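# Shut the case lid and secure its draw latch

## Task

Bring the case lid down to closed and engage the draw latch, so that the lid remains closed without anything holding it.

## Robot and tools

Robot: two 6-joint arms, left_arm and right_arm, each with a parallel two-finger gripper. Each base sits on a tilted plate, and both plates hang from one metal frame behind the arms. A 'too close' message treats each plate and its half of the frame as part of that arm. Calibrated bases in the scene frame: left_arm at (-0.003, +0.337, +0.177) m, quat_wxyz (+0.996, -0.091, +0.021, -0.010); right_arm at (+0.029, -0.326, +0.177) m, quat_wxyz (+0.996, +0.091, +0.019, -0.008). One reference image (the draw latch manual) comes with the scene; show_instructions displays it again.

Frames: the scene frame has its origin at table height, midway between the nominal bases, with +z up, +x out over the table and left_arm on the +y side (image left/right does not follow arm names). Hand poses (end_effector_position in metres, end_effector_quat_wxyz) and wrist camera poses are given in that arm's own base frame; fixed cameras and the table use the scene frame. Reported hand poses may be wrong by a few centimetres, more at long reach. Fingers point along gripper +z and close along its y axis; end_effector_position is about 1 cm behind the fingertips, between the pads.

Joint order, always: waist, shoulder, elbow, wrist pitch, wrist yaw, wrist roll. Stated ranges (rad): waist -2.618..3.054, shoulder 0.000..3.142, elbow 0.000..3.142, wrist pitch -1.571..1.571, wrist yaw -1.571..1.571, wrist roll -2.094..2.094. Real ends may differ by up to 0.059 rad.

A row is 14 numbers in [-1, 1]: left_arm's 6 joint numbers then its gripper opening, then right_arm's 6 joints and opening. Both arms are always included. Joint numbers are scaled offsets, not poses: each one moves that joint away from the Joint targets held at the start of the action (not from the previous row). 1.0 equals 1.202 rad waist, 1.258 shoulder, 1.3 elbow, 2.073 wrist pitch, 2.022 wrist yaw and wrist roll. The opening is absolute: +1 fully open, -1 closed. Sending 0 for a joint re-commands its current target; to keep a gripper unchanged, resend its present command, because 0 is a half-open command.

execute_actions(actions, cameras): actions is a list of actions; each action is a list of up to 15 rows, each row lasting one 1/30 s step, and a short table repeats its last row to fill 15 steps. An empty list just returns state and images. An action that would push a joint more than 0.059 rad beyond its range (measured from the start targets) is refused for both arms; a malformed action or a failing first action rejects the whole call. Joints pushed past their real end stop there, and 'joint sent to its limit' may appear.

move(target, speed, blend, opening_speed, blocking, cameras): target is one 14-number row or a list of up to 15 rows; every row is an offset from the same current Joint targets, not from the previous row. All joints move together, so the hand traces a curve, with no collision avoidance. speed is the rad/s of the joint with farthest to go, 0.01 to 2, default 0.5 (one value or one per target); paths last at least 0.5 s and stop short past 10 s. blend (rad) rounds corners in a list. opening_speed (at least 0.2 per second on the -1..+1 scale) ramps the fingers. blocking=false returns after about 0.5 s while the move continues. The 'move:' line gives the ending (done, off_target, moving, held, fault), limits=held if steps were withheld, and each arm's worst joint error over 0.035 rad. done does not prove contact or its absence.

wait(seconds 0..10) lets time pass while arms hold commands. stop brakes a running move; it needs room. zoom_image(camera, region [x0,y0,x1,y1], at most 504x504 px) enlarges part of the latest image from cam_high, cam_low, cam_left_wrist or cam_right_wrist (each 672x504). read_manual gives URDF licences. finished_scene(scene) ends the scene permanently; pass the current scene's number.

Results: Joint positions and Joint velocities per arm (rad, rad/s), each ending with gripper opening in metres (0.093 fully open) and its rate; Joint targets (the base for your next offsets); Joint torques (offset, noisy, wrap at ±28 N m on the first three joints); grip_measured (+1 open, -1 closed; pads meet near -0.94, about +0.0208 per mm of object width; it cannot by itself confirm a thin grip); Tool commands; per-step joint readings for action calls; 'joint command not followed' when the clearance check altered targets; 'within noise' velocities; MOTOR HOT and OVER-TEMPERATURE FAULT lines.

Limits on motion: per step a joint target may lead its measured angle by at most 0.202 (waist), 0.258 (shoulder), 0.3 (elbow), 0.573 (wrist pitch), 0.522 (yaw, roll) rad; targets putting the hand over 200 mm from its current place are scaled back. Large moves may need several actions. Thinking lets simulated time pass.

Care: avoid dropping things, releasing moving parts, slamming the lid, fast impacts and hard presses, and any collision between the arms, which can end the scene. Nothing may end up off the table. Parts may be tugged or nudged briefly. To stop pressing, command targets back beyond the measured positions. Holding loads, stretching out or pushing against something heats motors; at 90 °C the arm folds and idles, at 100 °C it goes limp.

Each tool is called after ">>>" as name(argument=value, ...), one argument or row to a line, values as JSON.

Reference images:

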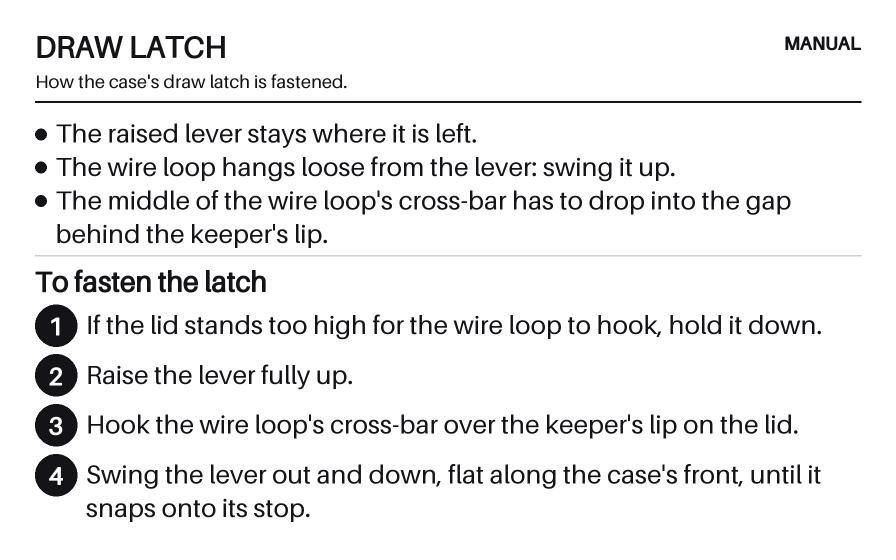

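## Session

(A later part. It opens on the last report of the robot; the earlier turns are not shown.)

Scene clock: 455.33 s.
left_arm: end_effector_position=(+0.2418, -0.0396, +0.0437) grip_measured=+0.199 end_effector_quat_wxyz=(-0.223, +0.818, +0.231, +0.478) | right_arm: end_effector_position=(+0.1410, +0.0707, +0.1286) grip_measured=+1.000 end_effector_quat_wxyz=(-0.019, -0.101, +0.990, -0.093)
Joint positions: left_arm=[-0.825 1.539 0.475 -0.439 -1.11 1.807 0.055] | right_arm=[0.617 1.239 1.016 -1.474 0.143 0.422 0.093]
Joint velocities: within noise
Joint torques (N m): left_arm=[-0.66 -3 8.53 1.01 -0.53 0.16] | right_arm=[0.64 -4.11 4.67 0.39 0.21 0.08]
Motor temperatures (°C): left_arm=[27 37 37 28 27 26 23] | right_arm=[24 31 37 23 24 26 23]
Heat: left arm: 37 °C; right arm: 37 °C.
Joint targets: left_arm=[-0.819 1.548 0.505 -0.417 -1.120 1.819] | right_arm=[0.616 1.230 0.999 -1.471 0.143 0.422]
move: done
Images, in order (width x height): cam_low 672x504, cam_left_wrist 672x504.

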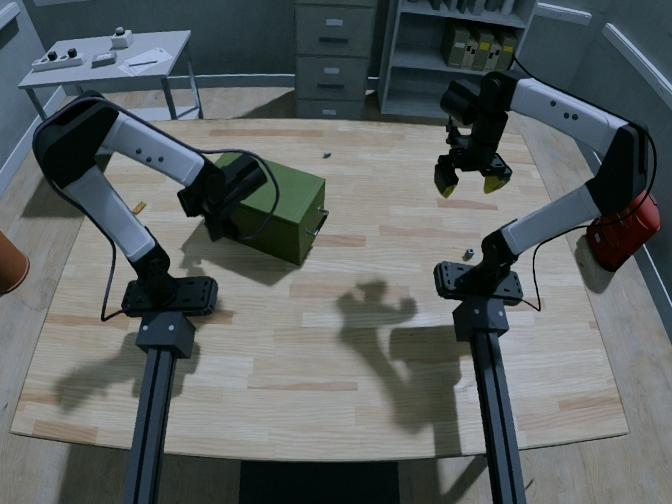

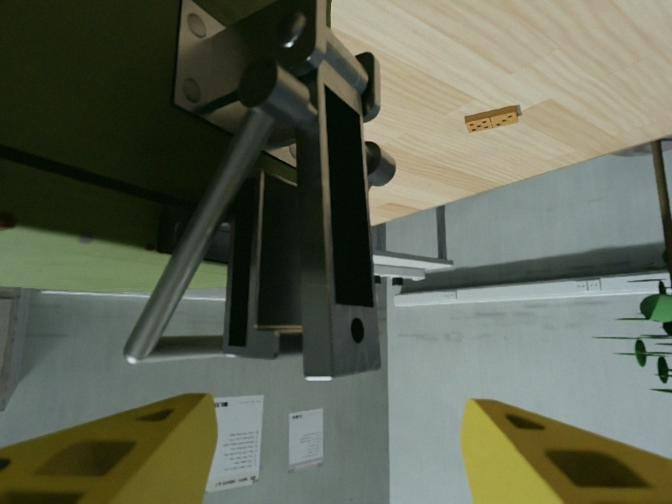

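>>> move(
  target=[
    [0.0258,0.0421,0.0077,0.0507,0.001,0.0336,0.2,0,0,0,0,0,0,1.0],
    [-0.0150,-0.0787,0.1015,-0.1172,0,-0.0143,0.2,0,0,0,0,0,0,1.0],
  ],
  speed=[0.1,0.12],
  cameras=["cam_left_wrist"],
)

Scene clock: 474.73 s.
left_arm: end_effector_position=(+0.2509, -0.0505, +0.0795) grip_measured=+0.199 end_effector_quat_wxyz=(-0.225, +0.818, +0.229, +0.477) | right_arm: end_effector_position=(+0.1410, +0.0707, +0.1286) grip_measured=+1.000 end_effector_quat_wxyz=(-0.019, -0.101, +0.990, -0.093)
Joint positions: left_arm=[-0.829 1.472 0.604 -0.646 -1.11 1.802 0.055] | right_arm=[0.617 1.239 1.016 -1.474 0.143 0.422 0.093]
Joint velocities: within noise
Joint torques (N m): left_arm=[-1.88 -5.86 9.39 0.55 -0.53 -0.1] | right_arm=[0.64 -4.11 4.67 0.39 0.22 0.08]
Motor temperatures (°C): left_arm=[27 36 39 28 27 26 23] | right_arm=[24 31 37 23 24 26 23]
Heat: left arm: 39 °C; right arm: 37 °C.
Joint targets: left_arm=[-0.837 1.449 0.636 -0.660 -1.120 1.790] | right_arm=[0.616 1.230 0.999 -1.471 0.143 0.422]
move: done
Images, in order (width x height): cam_left_wrist 672x504.

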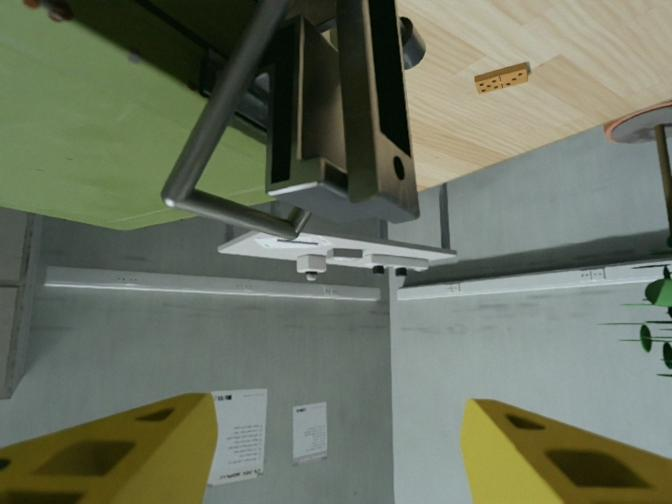

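>>> move(
  target=[
    [0.2388,-0.0390,0.1108,-0.1158,0.2324,-0.4105,-0.2,0,0,0,0,0,0,1.0],
    [0.4742,0.0525,0.2723,-0.1881,0.4599,-0.8333,-0.2,0,0,0,0,0,0,1.0],
  ],
  speed=[0.6,0.5],
  blend=0.03,
  opening_speed=0.6,
  cameras=["cam_left_wrist","cam_low"],
)

>>> zoom_image(
  camera="cam_left_wrist",
  region=[180, 100, 480, 325],
)

Scene clock: 526.17 s.
left_arm: end_effector_position=(+0.2402, -0.0326, +0.0616) grip_measured=-0.198 end_effector_quat_wxyz=(+0.002, +0.193, +0.976, +0.100) | right_arm: end_effector_position=(+0.1410, +0.0707, +0.1286) grip_measured=+1.000 end_effector_quat_wxyz=(-0.019, -0.101, +0.990, -0.093)
Joint positions: left_arm=[-0.273 1.505 0.957 -1.036 -0.199 0.117 0.036] | right_arm=[0.617 1.239 1.016 -1.474 0.143 0.422 0.093]
Joint velocities: within noise
Joint torques (N m): left_arm=[-0.98 -4.31 9.81 0.35 0.08 -0.11] | right_arm=[0.64 -4.1 4.67 0.39 0.21 0.08]
Motor temperatures (°C): left_arm=[27 37 43 28 27 26 23] | right_arm=[24 30 37 23 24 26 23]
Heat: left arm: 43 °C; right arm: 37 °C.
Joint targets: left_arm=[-0.267 1.515 0.991 -1.050 -0.190 0.105] | right_arm=[0.616 1.230 0.999 -1.471 0.143 0.422]
move: done
Images, in order (width x height): cam_low 672x504, cam_left_wrist 672x504.

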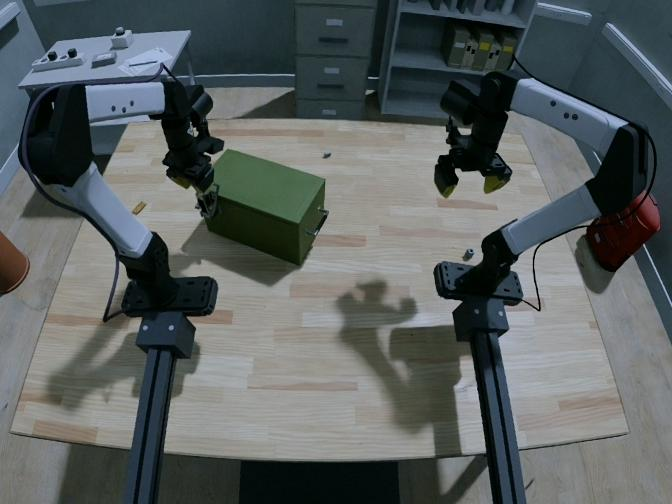

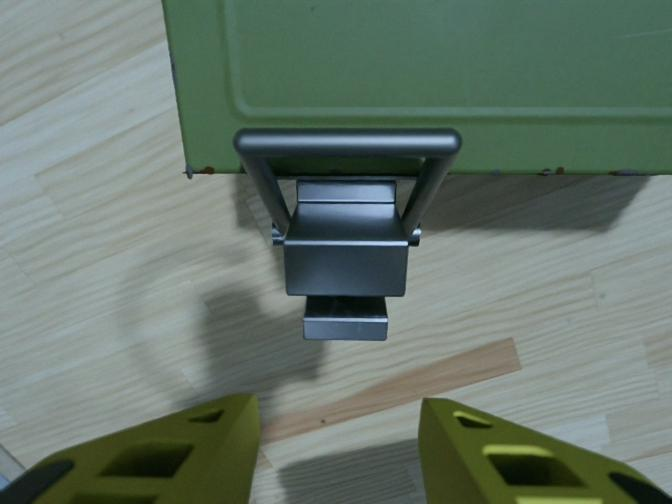

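Scaled by 1.680 from the camera's 672x504 image, which has a finer 960x720 frame.

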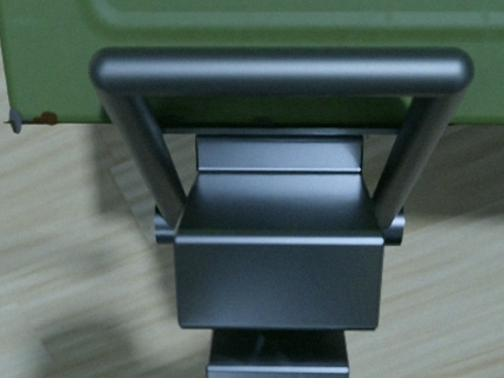

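>>> move(
  target=[0.0125,0.0326,-0.0923,0.0762,0,0.0173,-0.2,0,0,0,0,0,0,1.0],
  speed=0.12,
  cameras=["cam_left_wrist"],
)

Scene clock: 533.63 s.
left_arm: end_effector_position=(+0.2414, -0.0296, +0.0339) grip_measured=-0.198 end_effector_quat_wxyz=(+0.002, +0.192, +0.976, +0.099) | right_arm: end_effector_position=(+0.1410, +0.0707, +0.1286) grip_measured=+1.000 end_effector_quat_wxyz=(-0.019, -0.101, +0.990, -0.093)
Joint positions: left_arm=[-0.258 1.547 0.879 -0.913 -0.198 0.129 0.036] | right_arm=[0.617 1.239 1.016 -1.474 0.143 0.422 0.093]
Joint velocities: within noise
Joint torques (N m): left_arm=[-0.98 -4.63 5.46 0.77 0.09 0.15] | right_arm=[0.64 -4.1 4.67 0.39 0.21 0.08]
Motor temperatures (°C): left_arm=[27 37 43 27 27 26 23] | right_arm=[24 30 37 23 24 26 23]
Heat: left arm: 43 °C; right arm: 37 °C.
Joint targets: left_arm=[-0.252 1.556 0.871 -0.892 -0.190 0.140] | right_arm=[0.616 1.230 0.999 -1.471 0.143 0.422]
move: done
Images, in order (width x height): cam_left_wrist 672x504.

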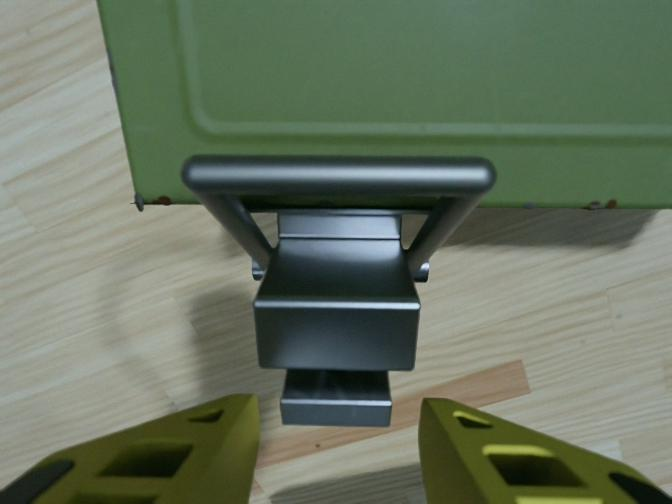

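>>> move(
  target=[
    [0,0,0,0,0,0,-0.7,0,0,0,0,0,0,1.0],
    [0.0233,-0.0819,-0.08,0.0140,0,0.0099,-0.7,0,0,0,0,0,0,1.0],
  ],
  speed=0.1,
  opening_speed=0.6,
  cameras=["cam_left_wrist"],
)

Scene clock: 540.23 s.
left_arm: end_effector_position=(+0.2334, -0.0246, +0.0321) grip_measured=-0.637 end_effector_quat_wxyz=(+0.029, +0.190, +0.977, +0.091) | right_arm: end_effector_position=(+0.1410, +0.0707, +0.1286) grip_measured=+1.000 end_effector_quat_wxyz=(-0.019, -0.101, +0.990, -0.093)
Joint positions: left_arm=[-0.237 1.46 0.793 -0.852 -0.184 0.153 0.015] | right_arm=[0.617 1.239 1.016 -1.474 0.143 0.422 0.093]
Joint velocities: within noise
Joint torques (N m): left_arm=[-0.35 -5.46 3.86 0.52 -0.05 0.1] | right_arm=[0.64 -4.11 4.67 0.39 0.21 0.08]
Motor temperatures (°C): left_arm=[27 37 42 28 27 26 23] | right_arm=[24 30 37 23 24 26 23]
Heat: left arm: 42 °C; right arm: 37 °C.
Joint targets: left_arm=[-0.224 1.453 0.767 -0.863 -0.190 0.160] | right_arm=[0.616 1.230 0.999 -1.471 0.143 0.422]
move: done
Images, in order (width x height): cam_left_wrist 672x504.

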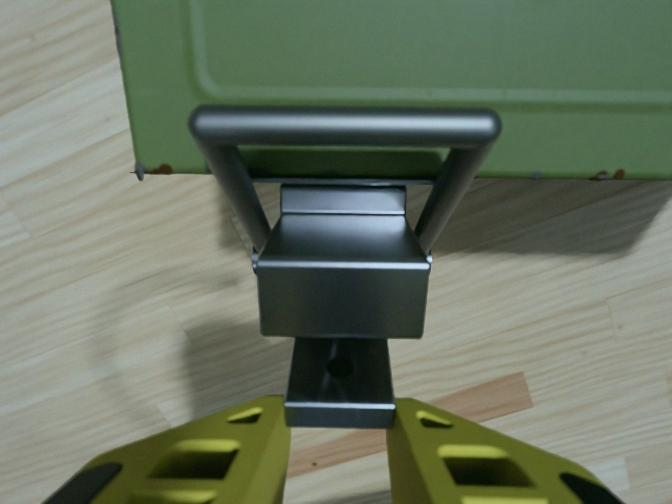

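>>> move(
  target=[0.0266,-0.0382,-0.09,0.0256,0,0.0148,-0.7,0,0,0,0,0,0,1.0],
  speed=0.08,
  cameras=["cam_left_wrist"],
)

Scene clock: 546.80 s.
left_arm: end_effector_position=(+0.2021, -0.0097, +0.0173) grip_measured=-0.637 end_effector_quat_wxyz=(+0.009, +0.187, +0.978, +0.091) | right_arm: end_effector_position=(+0.1410, +0.0707, +0.1286) grip_measured=+1.000 end_effector_quat_wxyz=(-0.019, -0.101, +0.990, -0.093)
Joint positions: left_arm=[-0.2 1.389 0.67 -0.835 -0.183 0.18 0.015] | right_arm=[0.617 1.239 1.016 -1.474 0.143 0.422 0.093]
Joint velocities: within noise
Joint torques (N m): left_arm=[-0.59 -2.55 4.23 0.86 -0.05 0.13] | right_arm=[0.64 -4.1 4.67 0.39 0.21 0.08]
Motor temperatures (°C): left_arm=[27 37 41 27 27 26 24] | right_arm=[24 30 37 23 24 26 23]
Heat: left arm: 41 °C; right arm: 37 °C.
Joint targets: left_arm=[-0.192 1.405 0.650 -0.810 -0.190 0.190] | right_arm=[0.616 1.230 0.999 -1.471 0.143 0.422]
move: done
Images, in order (width x height): cam_left_wrist 672x504.

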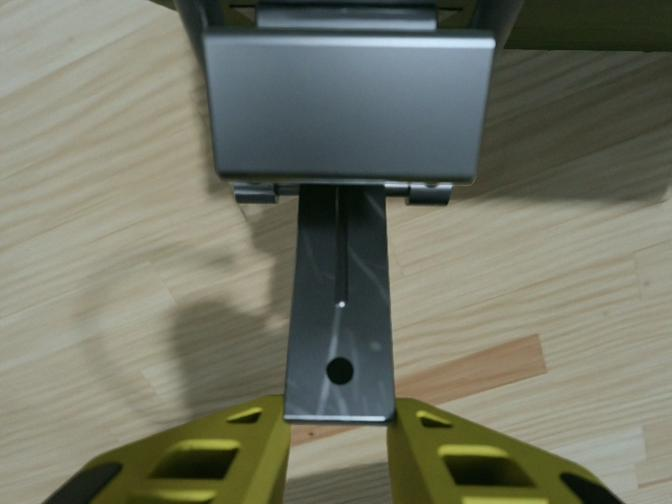

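>>> move(
  target=[0.0233,0.0040,-0.0638,0.0434,0,0.0139,-0.7,0,0,0,0,0,0,1.0],
  speed=0.08,
  cameras=["cam_left_wrist"],
)

Scene clock: 557.20 s.
left_arm: end_effector_position=(+0.1867, +0.0003, -0.0020) grip_measured=-0.637 end_effector_quat_wxyz=(-0.004, +0.186, +0.978, +0.095) | right_arm: end_effector_position=(+0.1410, +0.0707, +0.1286) grip_measured=+1.000 end_effector_quat_wxyz=(-0.019, -0.101, +0.990, -0.093)
Joint positions: left_arm=[-0.17 1.389 0.58 -0.766 -0.191 0.206 0.015] | right_arm=[0.617 1.239 1.016 -1.474 0.143 0.422 0.093]
Joint velocities: within noise
Joint torques (N m): left_arm=[-0.7 -1.83 4.52 1.05 0.03 0.15] | right_arm=[0.64 -4.1 4.67 0.39 0.22 0.08]
Motor temperatures (°C): left_arm=[27 36 39 28 27 26 24] | right_arm=[24 30 37 23 24 26 23]
Heat: left arm: 39 °C; right arm: 37 °C.
Joint targets: left_arm=[-0.164 1.410 0.567 -0.720 -0.190 0.218] | right_arm=[0.616 1.230 0.999 -1.471 0.143 0.422]
move: off_target (left_arm); left_arm: the wrist pitch is farthest, 0.046 rad from its target
Images, in order (width x height): cam_left_wrist 672x504.

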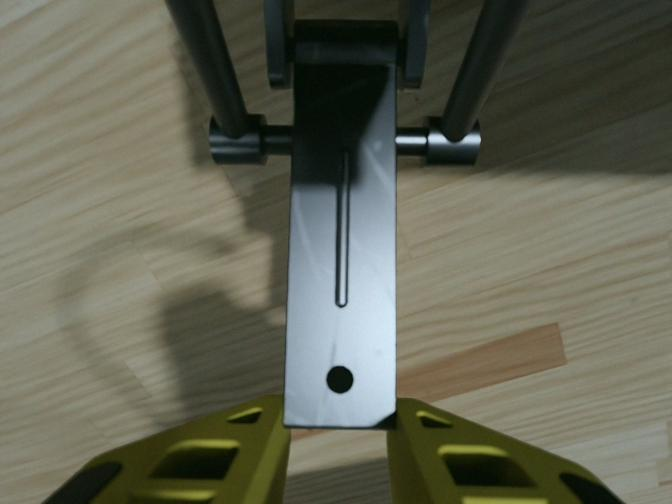

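>>> move(
  target=[
    [0,0,0,0,0,0,-0.2,0,0,0,0,0,0,1.0],
    [-0.0973,0.0231,0.2985,-0.1867,0.0015,-0.0564,-0.2,0,0,0,0,0,0,1.0],
  ],
  speed=0.3,
  opening_speed=0.6,
  cameras=["cam_left_wrist"],
)

>>> zoom_image(
  camera="cam_left_wrist",
  region=[200, 30, 500, 255],
)

Scene clock: 565.63 s.
left_arm: end_effector_position=(+0.2205, -0.0282, +0.0698) grip_measured=-0.202 end_effector_quat_wxyz=(-0.005, +0.194, +0.976, +0.097) | right_arm: end_effector_position=(+0.1410, +0.0707, +0.1286) grip_measured=+1.000 end_effector_quat_wxyz=(-0.019, -0.101, +0.990, -0.093)
Joint positions: left_arm=[-0.273 1.428 0.924 -1.092 -0.193 0.116 0.036] | right_arm=[0.617 1.239 1.016 -1.474 0.143 0.422 0.093]
Joint velocities: within noise
Joint torques (N m): left_arm=[-2 -3.67 9.62 0.31 0.07 -0.11] | right_arm=[0.64 -4.11 4.67 0.39 0.21 0.08]
Motor temperatures (°C): left_arm=[27 35 39 28 27 26 24] | right_arm=[24 30 37 23 24 26 23]
Heat: left arm: 39 °C; right arm: 37 °C.
Joint targets: left_arm=[-0.281 1.439 0.955 -1.107 -0.187 0.104] | right_arm=[0.616 1.230 0.999 -1.471 0.143 0.422]
move: done
Images, in order (width x height): cam_left_wrist 672x504.

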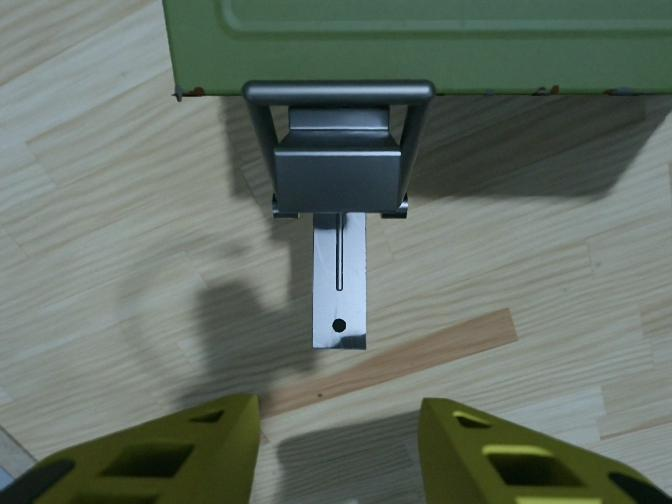

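Scaled by 1.680 from the camera's 672x504 image, which has a finer 960x720 frame.

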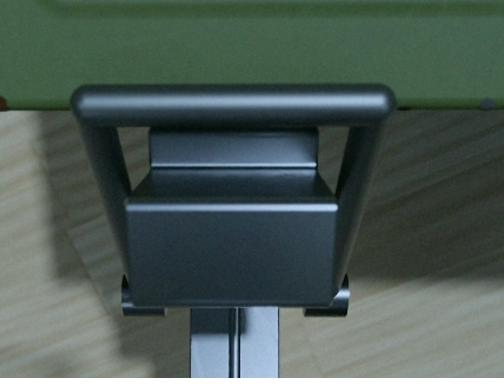

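>>> move(
  target=[
    [0.1048,-0.19,-0.2746,0.1770,0.0455,0.1652,-1.0,0,0,0,0,0,0,1.0],
    [0.1406,-0.1463,-0.36,0.2470,0.0504,0.1855,-1.0,0,0,0,0,0,0,1.0],
  ],
  speed=[0.4,0.12],
  blend=0.01,
  opening_speed=1.0,
  cameras=["cam_left_wrist"],
)

Scene clock: 618.80 s.
left_arm: end_effector_position=(+0.2045, -0.0082, +0.0035) grip_measured=-0.991 end_effector_quat_wxyz=(+0.090, +0.282, +0.953, +0.064) | right_arm: end_effector_position=(+0.1410, +0.0707, +0.1286) grip_measured=+1.000 end_effector_quat_wxyz=(-0.019, -0.101, +0.990, -0.093)
Joint positions: left_arm=[-0.118 1.247 0.495 -0.619 -0.095 0.468 0] | right_arm=[0.617 1.239 1.016 -1.474 0.143 0.422 0.093]
Joint velocities: within noise
Joint torques (N m): left_arm=[-0.58 -2.32 5.55 1.19 0.18 0.13] | right_arm=[0.64 -4.1 4.68 0.39 0.21 0.08]
Motor temperatures (°C): left_arm=[27 34 43 27 27 26 23] | right_arm=[24 30 37 23 24 26 23]
Heat: left arm: 43 °C; right arm: 37 °C.
Joint targets: left_arm=[-0.112 1.255 0.487 -0.595 -0.085 0.479] | right_arm=[0.616 1.230 0.999 -1.471 0.143 0.422]
move: done
Images, in order (width x height): cam_left_wrist 672x504.

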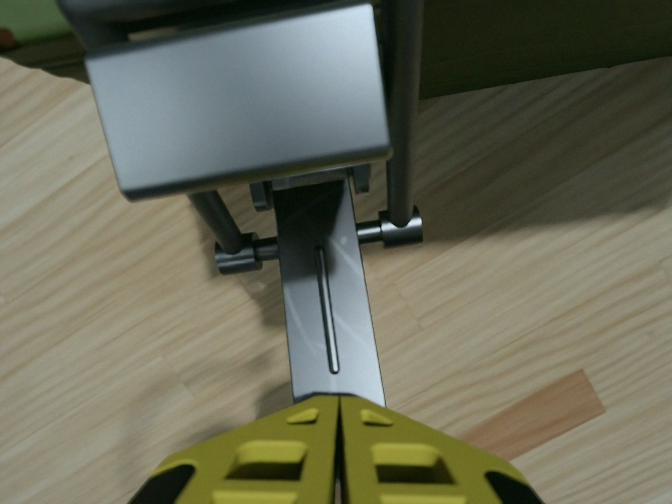

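>>> move(
  target=[0.1198,-0.0946,-0.1238,0.0849,0.0668,0.1128,-1.0,0,0,0,0,0,0,1.0],
  speed=0.1,
  cameras=["cam_left_wrist"],
)

Scene clock: 625.07 s.
left_arm: end_effector_position=(+0.1984, -0.0020, -0.0134) grip_measured=-0.991 end_effector_quat_wxyz=(+0.152, +0.328, +0.932, +0.035) | right_arm: end_effector_position=(+0.1410, +0.0707, +0.1286) grip_measured=+1.000 end_effector_quat_wxyz=(-0.019, -0.101, +0.990, -0.093)
Joint positions: left_arm=[0.026 1.152 0.335 -0.443 0.042 0.696 0] | right_arm=[0.617 1.239 1.016 -1.474 0.143 0.422 0.093]
Joint velocities: within noise
Joint torques (N m): left_arm=[-0.4 -3.75 5.34 1.37 0.24 0.14] | right_arm=[0.64 -4.1 4.66 0.39 0.21 0.08]
Motor temperatures (°C): left_arm=[27 34 42 27 27 26 23] | right_arm=[24 30 37 23 24 26 23]
Heat: left arm: 42 °C; right arm: 37 °C.
Joint targets: left_arm=[0.032 1.136 0.326 -0.419 0.050 0.708] | right_arm=[0.616 1.230 0.999 -1.471 0.143 0.422]
move: done
Images, in order (width x height): cam_left_wrist 672x504.

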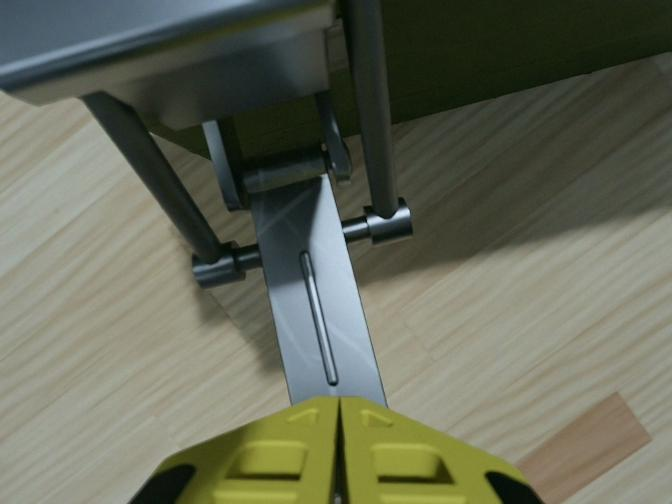

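>>> move(
  target=[
    [-0.1556,0.0509,0.2092,-0.1548,-0.0717,-0.1335,-1.0,0,0,0,0,0,0,1.0],
    [-0.2604,0.2409,0.4838,-0.3319,-0.1172,-0.2987,-1.0,0,0,0,0,0,0,1.0],
  ],
  speed=0.35,
  blend=0.03,
  cameras=["cam_left_wrist"],
)

>>> zoom_image(
  camera="cam_left_wrist",
  region=[200, 30, 500, 255],
)

Scene clock: 631.37 s.
left_arm: end_effector_position=(+0.2193, -0.0303, +0.0687) grip_measured=-0.990 end_effector_quat_wxyz=(-0.007, +0.194, +0.977, +0.090) | right_arm: end_effector_position=(+0.1410, +0.0707, +0.1286) grip_measured=+1.000 end_effector_quat_wxyz=(-0.019, -0.101, +0.990, -0.093)
Joint positions: left_arm=[-0.273 1.429 0.922 -1.092 -0.179 0.115 0] | right_arm=[0.617 1.239 1.016 -1.474 0.143 0.422 0.093]
Joint velocities: within noise
Joint torques (N m): left_arm=[-2.02 -3.78 9.77 0.32 -0.07 -0.08] | right_arm=[0.64 -4.1 4.67 0.39 0.21 0.08]
Motor temperatures (°C): left_arm=[27 34 42 28 27 26 24] | right_arm=[24 30 37 23 24 26 23]
Heat: left arm: 42 °C; right arm: 37 °C.
Joint targets: left_arm=[-0.281 1.439 0.955 -1.107 -0.187 0.104] | right_arm=[0.616 1.230 0.999 -1.471 0.143 0.422]
move: done
Images, in order (width x height): cam_left_wrist 672x504.

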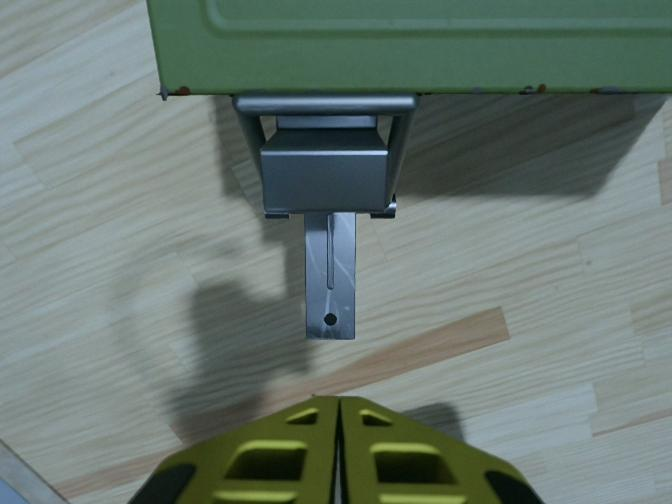

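Scaled by 1.680 from the camera's 672x504 image, which has a finer 960x720 frame.

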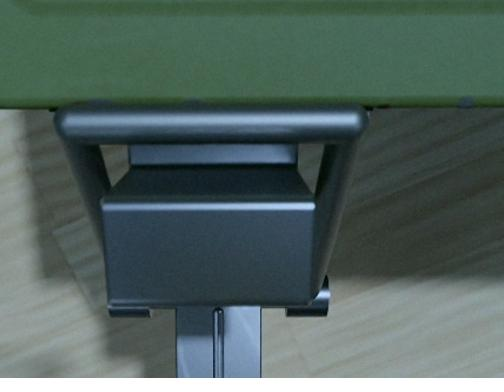

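>>> move(
  target=[
    [0.1048,-0.19,-0.2746,0.1770,0.0455,0.1652,-1.0,0,0,0,0,0,0,1.0],
    [0.2604,-0.2409,-0.4838,0.3319,0.1172,0.2982,-1.0,0,0,0,0,0,0,1.0],
    [0.4151,-0.1804,-0.5715,0.4351,0.2102,0.4204,-1.0,0,0,0,0,0,0,1.0],
  ],
  speed=[0.4,0.25,0.1],
  blend=0.01,
  cameras=["cam_left_wrist"],
)

Scene clock: 642.87 s.
left_arm: end_effector_position=(+0.1978, +0.0038, -0.0338) grip_measured=-0.991 end_effector_quat_wxyz=(+0.208, +0.367, +0.906, +0.003) | right_arm: end_effector_position=(+0.1410, +0.0707, +0.1286) grip_measured=+1.000 end_effector_quat_wxyz=(-0.019, -0.101, +0.990, -0.093)
Joint positions: left_arm=[0.212 1.204 0.221 -0.232 0.227 0.941 0] | right_arm=[0.617 1.239 1.016 -1.474 0.143 0.422 0.093]
Joint velocities: left_arm=[within noise] | right_arm=[-0.007 0.002 -0.002 0.022 0.168 -0.037 0]
Joint torques (N m): left_arm=[-0.42 -1.5 4.56 1.42 0.36 0.14] | right_arm=[0.64 -4.1 4.67 0.39 0.21 0.08]
Motor temperatures (°C): left_arm=[27 34 41 28 27 26 24] | right_arm=[24 30 37 23 24 26 23]
Heat: left arm: 41 °C; right arm: 37 °C.
Joint targets: left_arm=[0.218 1.212 0.212 -0.205 0.238 0.954] | right_arm=[0.616 1.230 0.999 -1.471 0.143 0.422]
move: done
Images, in order (width x height): cam_left_wrist 672x504.

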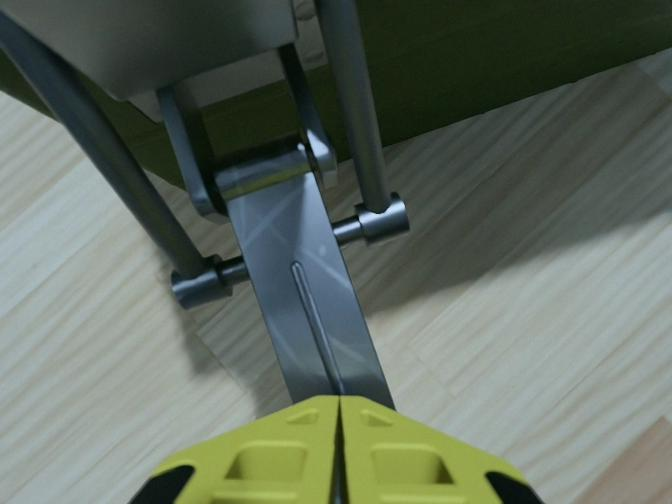

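>>> move(
  target=[
    [-0.3103,-0.0095,0.2969,-0.2581,-0.1647,-0.2552,-1.0,0,0,0,0,0,0,1.0],
    [-0.4151,0.1804,0.5715,-0.4351,-0.2102,-0.4204,-1.0,0,0,0,0,0,0,1.0],
  ],
  speed=0.5,
  blend=0.03,
  cameras=["cam_left_wrist"],
)

>>> zoom_image(
  camera="cam_left_wrist",
  region=[200, 30, 500, 255],
)

Scene clock: 650.37 s.
left_arm: end_effector_position=(+0.2195, -0.0304, +0.0690) grip_measured=-0.990 end_effector_quat_wxyz=(-0.006, +0.193, +0.977, +0.090) | right_arm: end_effector_position=(+0.1410, +0.0707, +0.1286) grip_measured=+1.000 end_effector_quat_wxyz=(-0.019, -0.101, +0.990, -0.093)
Joint positions: left_arm=[-0.273 1.429 0.923 -1.092 -0.179 0.115 0] | right_arm=[0.617 1.239 1.016 -1.474 0.143 0.422 0.093]
Joint velocities: within noise
Joint torques (N m): left_arm=[-1.99 -3.7 9.74 0.29 -0.06 -0.1] | right_arm=[0.64 -4.1 4.66 0.39 0.21 0.09]
Motor temperatures (°C): left_arm=[27 34 41 28 27 26 24] | right_arm=[24 30 37 23 24 26 23]
Heat: left arm: 41 °C; right arm: 37 °C.
Joint targets: left_arm=[-0.281 1.439 0.955 -1.107 -0.187 0.103] | right_arm=[0.616 1.230 0.999 -1.471 0.143 0.422]
move: done
Images, in order (width x height): cam_left_wrist 672x504.

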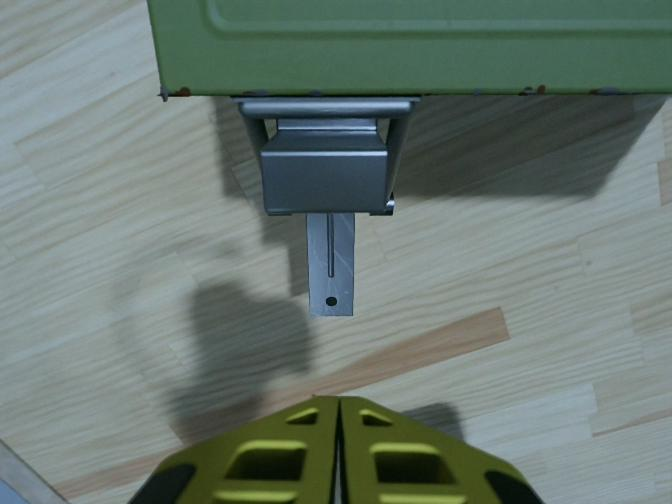

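Scaled by 1.680 from the camera's 672x504 image, which has a finer 960x720 frame.

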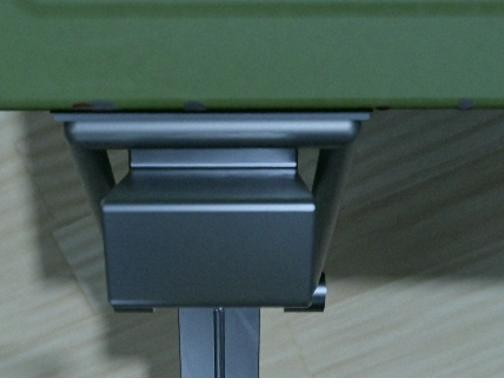

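>>> move(
  target=[
    [0.1048,-0.19,-0.2746,0.1770,0.0455,0.1652,-1.0,0,0,0,0,0,0,1.0],
    [0.2604,-0.2409,-0.4838,0.3319,0.1172,0.2982,-1.0,0,0,0,0,0,0,1.0],
    [0.4151,-0.1804,-0.5715,0.4351,0.2102,0.4204,-1.0,0,0,0,0,0,0,1.0],
    [0.5441,-0.0390,-0.5962,0.5244,0.3007,0.5307,-1.0,0,0,0,0,0,0,1.0],
  ],
  speed=[0.5,0.35,0.2,0.1],
  blend=0.01,
  cameras=["cam_left_wrist"],
)

Scene clock: 663.90 s.
left_arm: end_effector_position=(+0.2021, +0.0061, -0.0490) grip_measured=-0.991 end_effector_quat_wxyz=(+0.256, +0.406, +0.877, -0.032) | right_arm: end_effector_position=(+0.1410, +0.0707, +0.1286) grip_measured=+1.000 end_effector_quat_wxyz=(-0.019, -0.101, +0.990, -0.093)
Joint positions: left_arm=[0.368 1.381 0.187 -0.043 0.409 1.165 0] | right_arm=[0.617 1.239 1.016 -1.474 0.143 0.422 0.093]
Joint velocities: within noise
Joint torques (N m): left_arm=[-0.47 -2.18 3.52 1.23 0.46 0.14] | right_arm=[0.64 -4.11 4.67 0.39 0.21 0.08]
Motor temperatures (°C): left_arm=[27 34 41 28 27 26 24] | right_arm=[24 30 37 23 24 26 23]
Heat: left arm: 41 °C; right arm: 37 °C.
Joint targets: left_arm=[0.373 1.390 0.180 -0.020 0.421 1.176] | right_arm=[0.616 1.230 0.999 -1.471 0.143 0.422]
move: done
Images, in order (width x height): cam_left_wrist 672x504.

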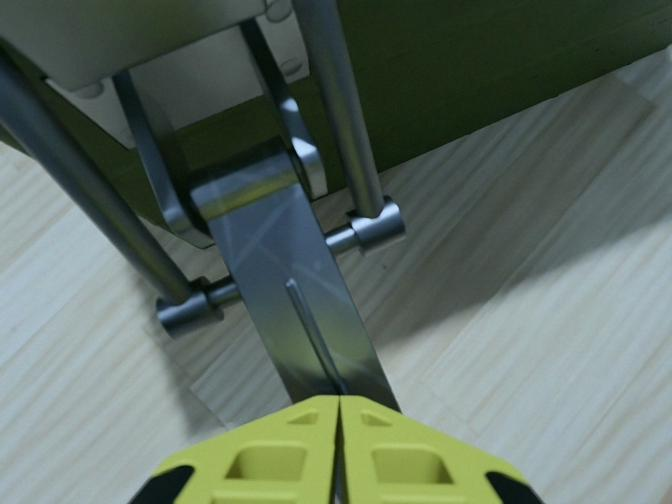

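>>> move(
  target=[
    [0.0874,0.2266,0.0538,0.0844,0.0816,0.0945,-1.0,0,0,0,0,0,0,1.0],
    [0.1198,0.4094,0.0769,0.1819,0.1459,0.1088,-1.0,0,0,0,0,0,0,1.0],
  ],
  speed=[0.12,0.12],
  blend=0.01,
  cameras=["cam_left_wrist"],
)

Scene clock: 671.87 s.
left_arm: end_effector_position=(+0.2265, +0.0039, -0.0793) grip_measured=-0.991 end_effector_quat_wxyz=(+0.348, +0.429, +0.827, -0.102) | right_arm: end_effector_position=(+0.1410, +0.0707, +0.1286) grip_measured=+1.000 end_effector_quat_wxyz=(-0.019, -0.101, +0.990, -0.093)
Joint positions: left_arm=[0.521 1.887 0.258 0.311 0.707 1.385 0] | right_arm=[0.617 1.239 1.016 -1.474 0.143 0.422 0.093]
Joint velocities: within noise
Joint torques (N m): left_arm=[-1.58 -3.37 3.37 1.25 0.57 0.14] | right_arm=[0.64 -4.11 4.66 0.38 0.21 0.08]
Motor temperatures (°C): left_arm=[27 34 40 28 27 26 24] | right_arm=[24 30 37 23 24 26 23]
Heat: left arm: 40 °C; right arm: 37 °C.
Joint targets: left_arm=[0.517 1.905 0.280 0.357 0.716 1.397] | right_arm=[0.616 1.230 0.999 -1.471 0.143 0.422]
move: off_target (left_arm); left_arm: the wrist pitch is farthest, 0.046 rad from its target
Images, in order (width x height): cam_left_wrist 672x504.

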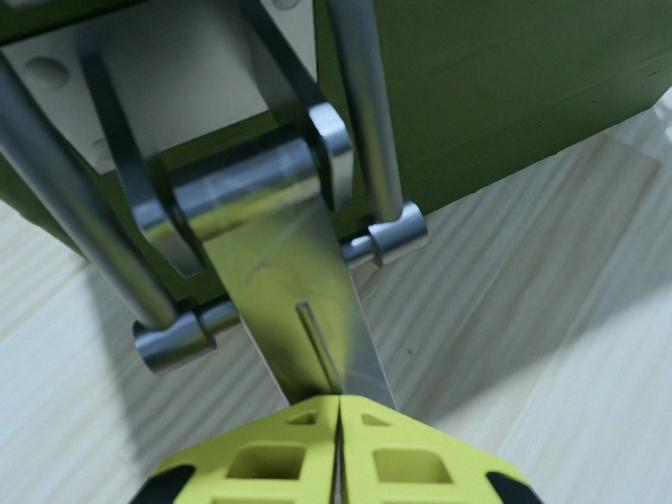

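>>> move(
  target=[
    [-0.0333,0.1351,0.0423,0.0810,0.0470,-0.0371,-1.0,0,0,0,0,0,0,1.0],
    [-0.0541,0.1407,0.0515,0.0921,0.0415,-0.0534,-1.0,0,0,0,0,0,0,1.0],
  ],
  speed=[0.1,0.06],
  blend=0.01,
  cameras=["cam_left_wrist"],
)

Scene clock: 676.50 s.
left_arm: end_effector_position=(+0.2631, -0.0036, -0.0860) grip_measured=-0.991 end_effector_quat_wxyz=(+0.399, +0.434, +0.800, -0.114) | right_arm: end_effector_position=(+0.1410, +0.0707, +0.1286) grip_measured=+1.000 end_effector_quat_wxyz=(-0.019, -0.101, +0.990, -0.093)
Joint positions: left_arm=[0.46 2.071 0.337 0.525 0.793 1.301 0] | right_arm=[0.617 1.239 1.016 -1.474 0.143 0.422 0.093]
Joint velocities: within noise
Joint torques (N m): left_arm=[-2.06 -5.09 1.76 1.18 0.56 -0.1] | right_arm=[0.64 -4.08 4.67 0.39 0.22 0.08]
Motor temperatures (°C): left_arm=[27 34 39 28 27 26 24] | right_arm=[24 30 37 23 24 26 23]
Heat: left arm: 39 °C; right arm: 37 °C.
Joint targets: left_arm=[0.452 2.082 0.347 0.548 0.800 1.289] | right_arm=[0.616 1.230 0.999 -1.471 0.143 0.422]
move: done
Images, in order (width x height): cam_left_wrist 672x504.

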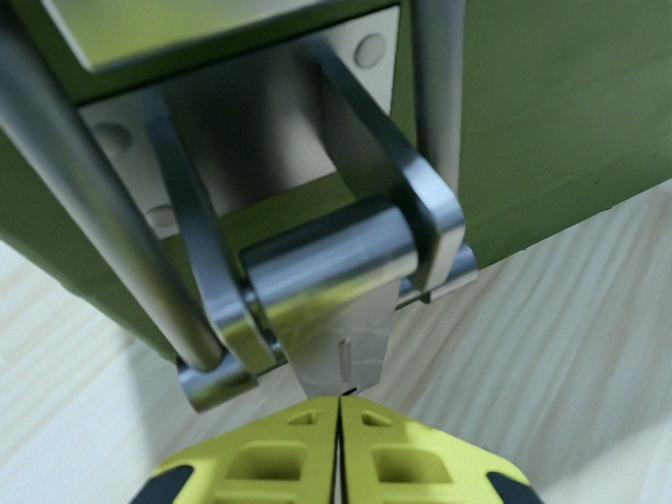

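>>> move(
  target=[-0.0225,0.006,0.009,0.0120,-0.004,-0.0175,-1.0,0,0,0,0,0,0,1.0],
  speed=0.06,
  cameras=["cam_left_wrist"],
)

Scene clock: 680.77 s.
left_arm: end_effector_position=(+0.2661, -0.0068, -0.0862) grip_measured=-0.991 end_effector_quat_wxyz=(+0.398, +0.429, +0.802, -0.119) | right_arm: end_effector_position=(+0.1410, +0.0707, +0.1286) grip_measured=+1.000 end_effector_quat_wxyz=(-0.019, -0.101, +0.990, -0.093)
Joint positions: left_arm=[0.441 2.077 0.343 0.538 0.791 1.266 0] | right_arm=[0.617 1.239 1.016 -1.474 0.143 0.422 0.093]
Joint velocities: within noise
Joint torques (N m): left_arm=[-2.8 -5.03 2.39 1.38 0.5 -0.09] | right_arm=[0.64 -4.1 4.67 0.39 0.21 0.08]
Motor temperatures (°C): left_arm=[27 34 39 28 27 26 24] | right_arm=[24 30 37 23 24 26 23]
Heat: left arm: 39 °C; right arm: 37 °C.
Joint targets: left_arm=[0.425 2.090 0.358 0.573 0.792 1.253] | right_arm=[0.616 1.230 0.999 -1.471 0.143 0.422]
move: done
Images, in order (width x height): cam_left_wrist 672x504.

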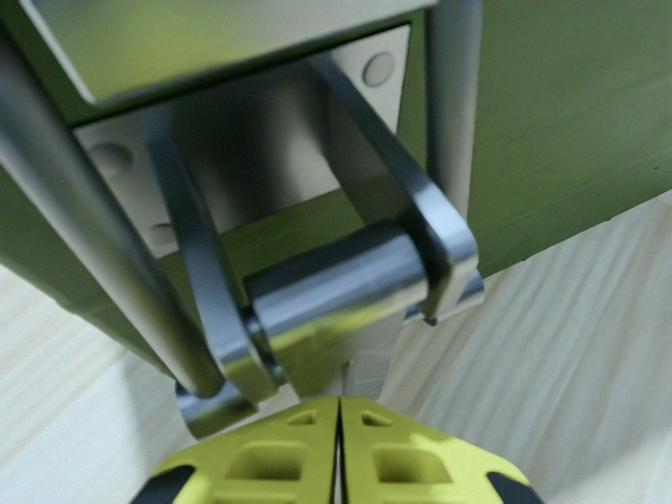

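>>> move(
  target=[
    [0.0765,-0.1471,-0.06,-0.1042,-0.0376,0.0712,-1.0,0,0,0,0,0,0,1.0],
    [0.0441,-0.3299,-0.0831,-0.2016,-0.1019,0.0564,-1.0,0,0,0,0,0,0,1.0],
  ],
  speed=[0.15,0.3],
  blend=0.02,
  cameras=["cam_left_wrist"],
)

>>> zoom_image(
  camera="cam_left_wrist",
  region=[50, 0, 450, 300],
)

Scene clock: 688.63 s.
left_arm: end_effector_position=(+0.2276, +0.0141, -0.0644) grip_measured=-0.991 end_effector_quat_wxyz=(+0.316, +0.447, +0.835, -0.058) | right_arm: end_effector_position=(+0.1410, +0.0707, +0.1286) grip_measured=+1.000 end_effector_quat_wxyz=(-0.019, -0.101, +0.990, -0.093)
Joint positions: left_arm=[0.485 1.7 0.258 0.169 0.591 1.377 0] | right_arm=[0.617 1.239 1.016 -1.474 0.143 0.422 0.093]
Joint velocities: within noise
Joint torques (N m): left_arm=[-1.8 -6.9 1.72 0.67 0.38 -0.09] | right_arm=[0.64 -4.1 4.66 0.39 0.21 0.08]
Motor temperatures (°C): left_arm=[27 35 38 28 27 26 24] | right_arm=[24 30 37 23 24 26 23]
Heat: left arm: 38 °C; right arm: 37 °C.
Joint targets: left_arm=[0.478 1.675 0.250 0.155 0.586 1.367] | right_arm=[0.616 1.230 0.999 -1.471 0.143 0.422]
move: done
Images, in order (width x height): cam_left_wrist 672x504.

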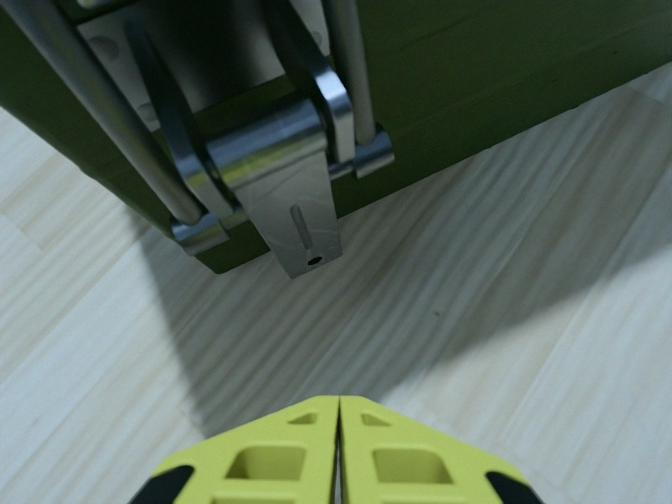

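Scaled by 1.260 from the camera's 672x504 image, which has a finer 960x720 frame.

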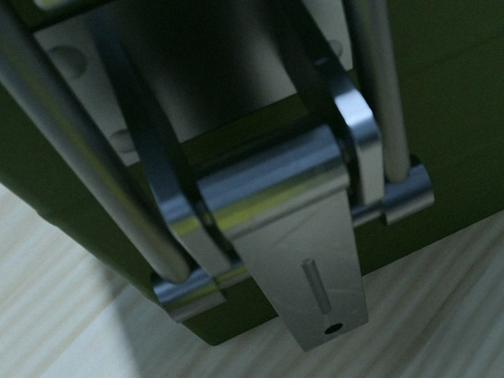

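>>> finished_scene(
  scene=2,
)

The scene is finished: the task was done.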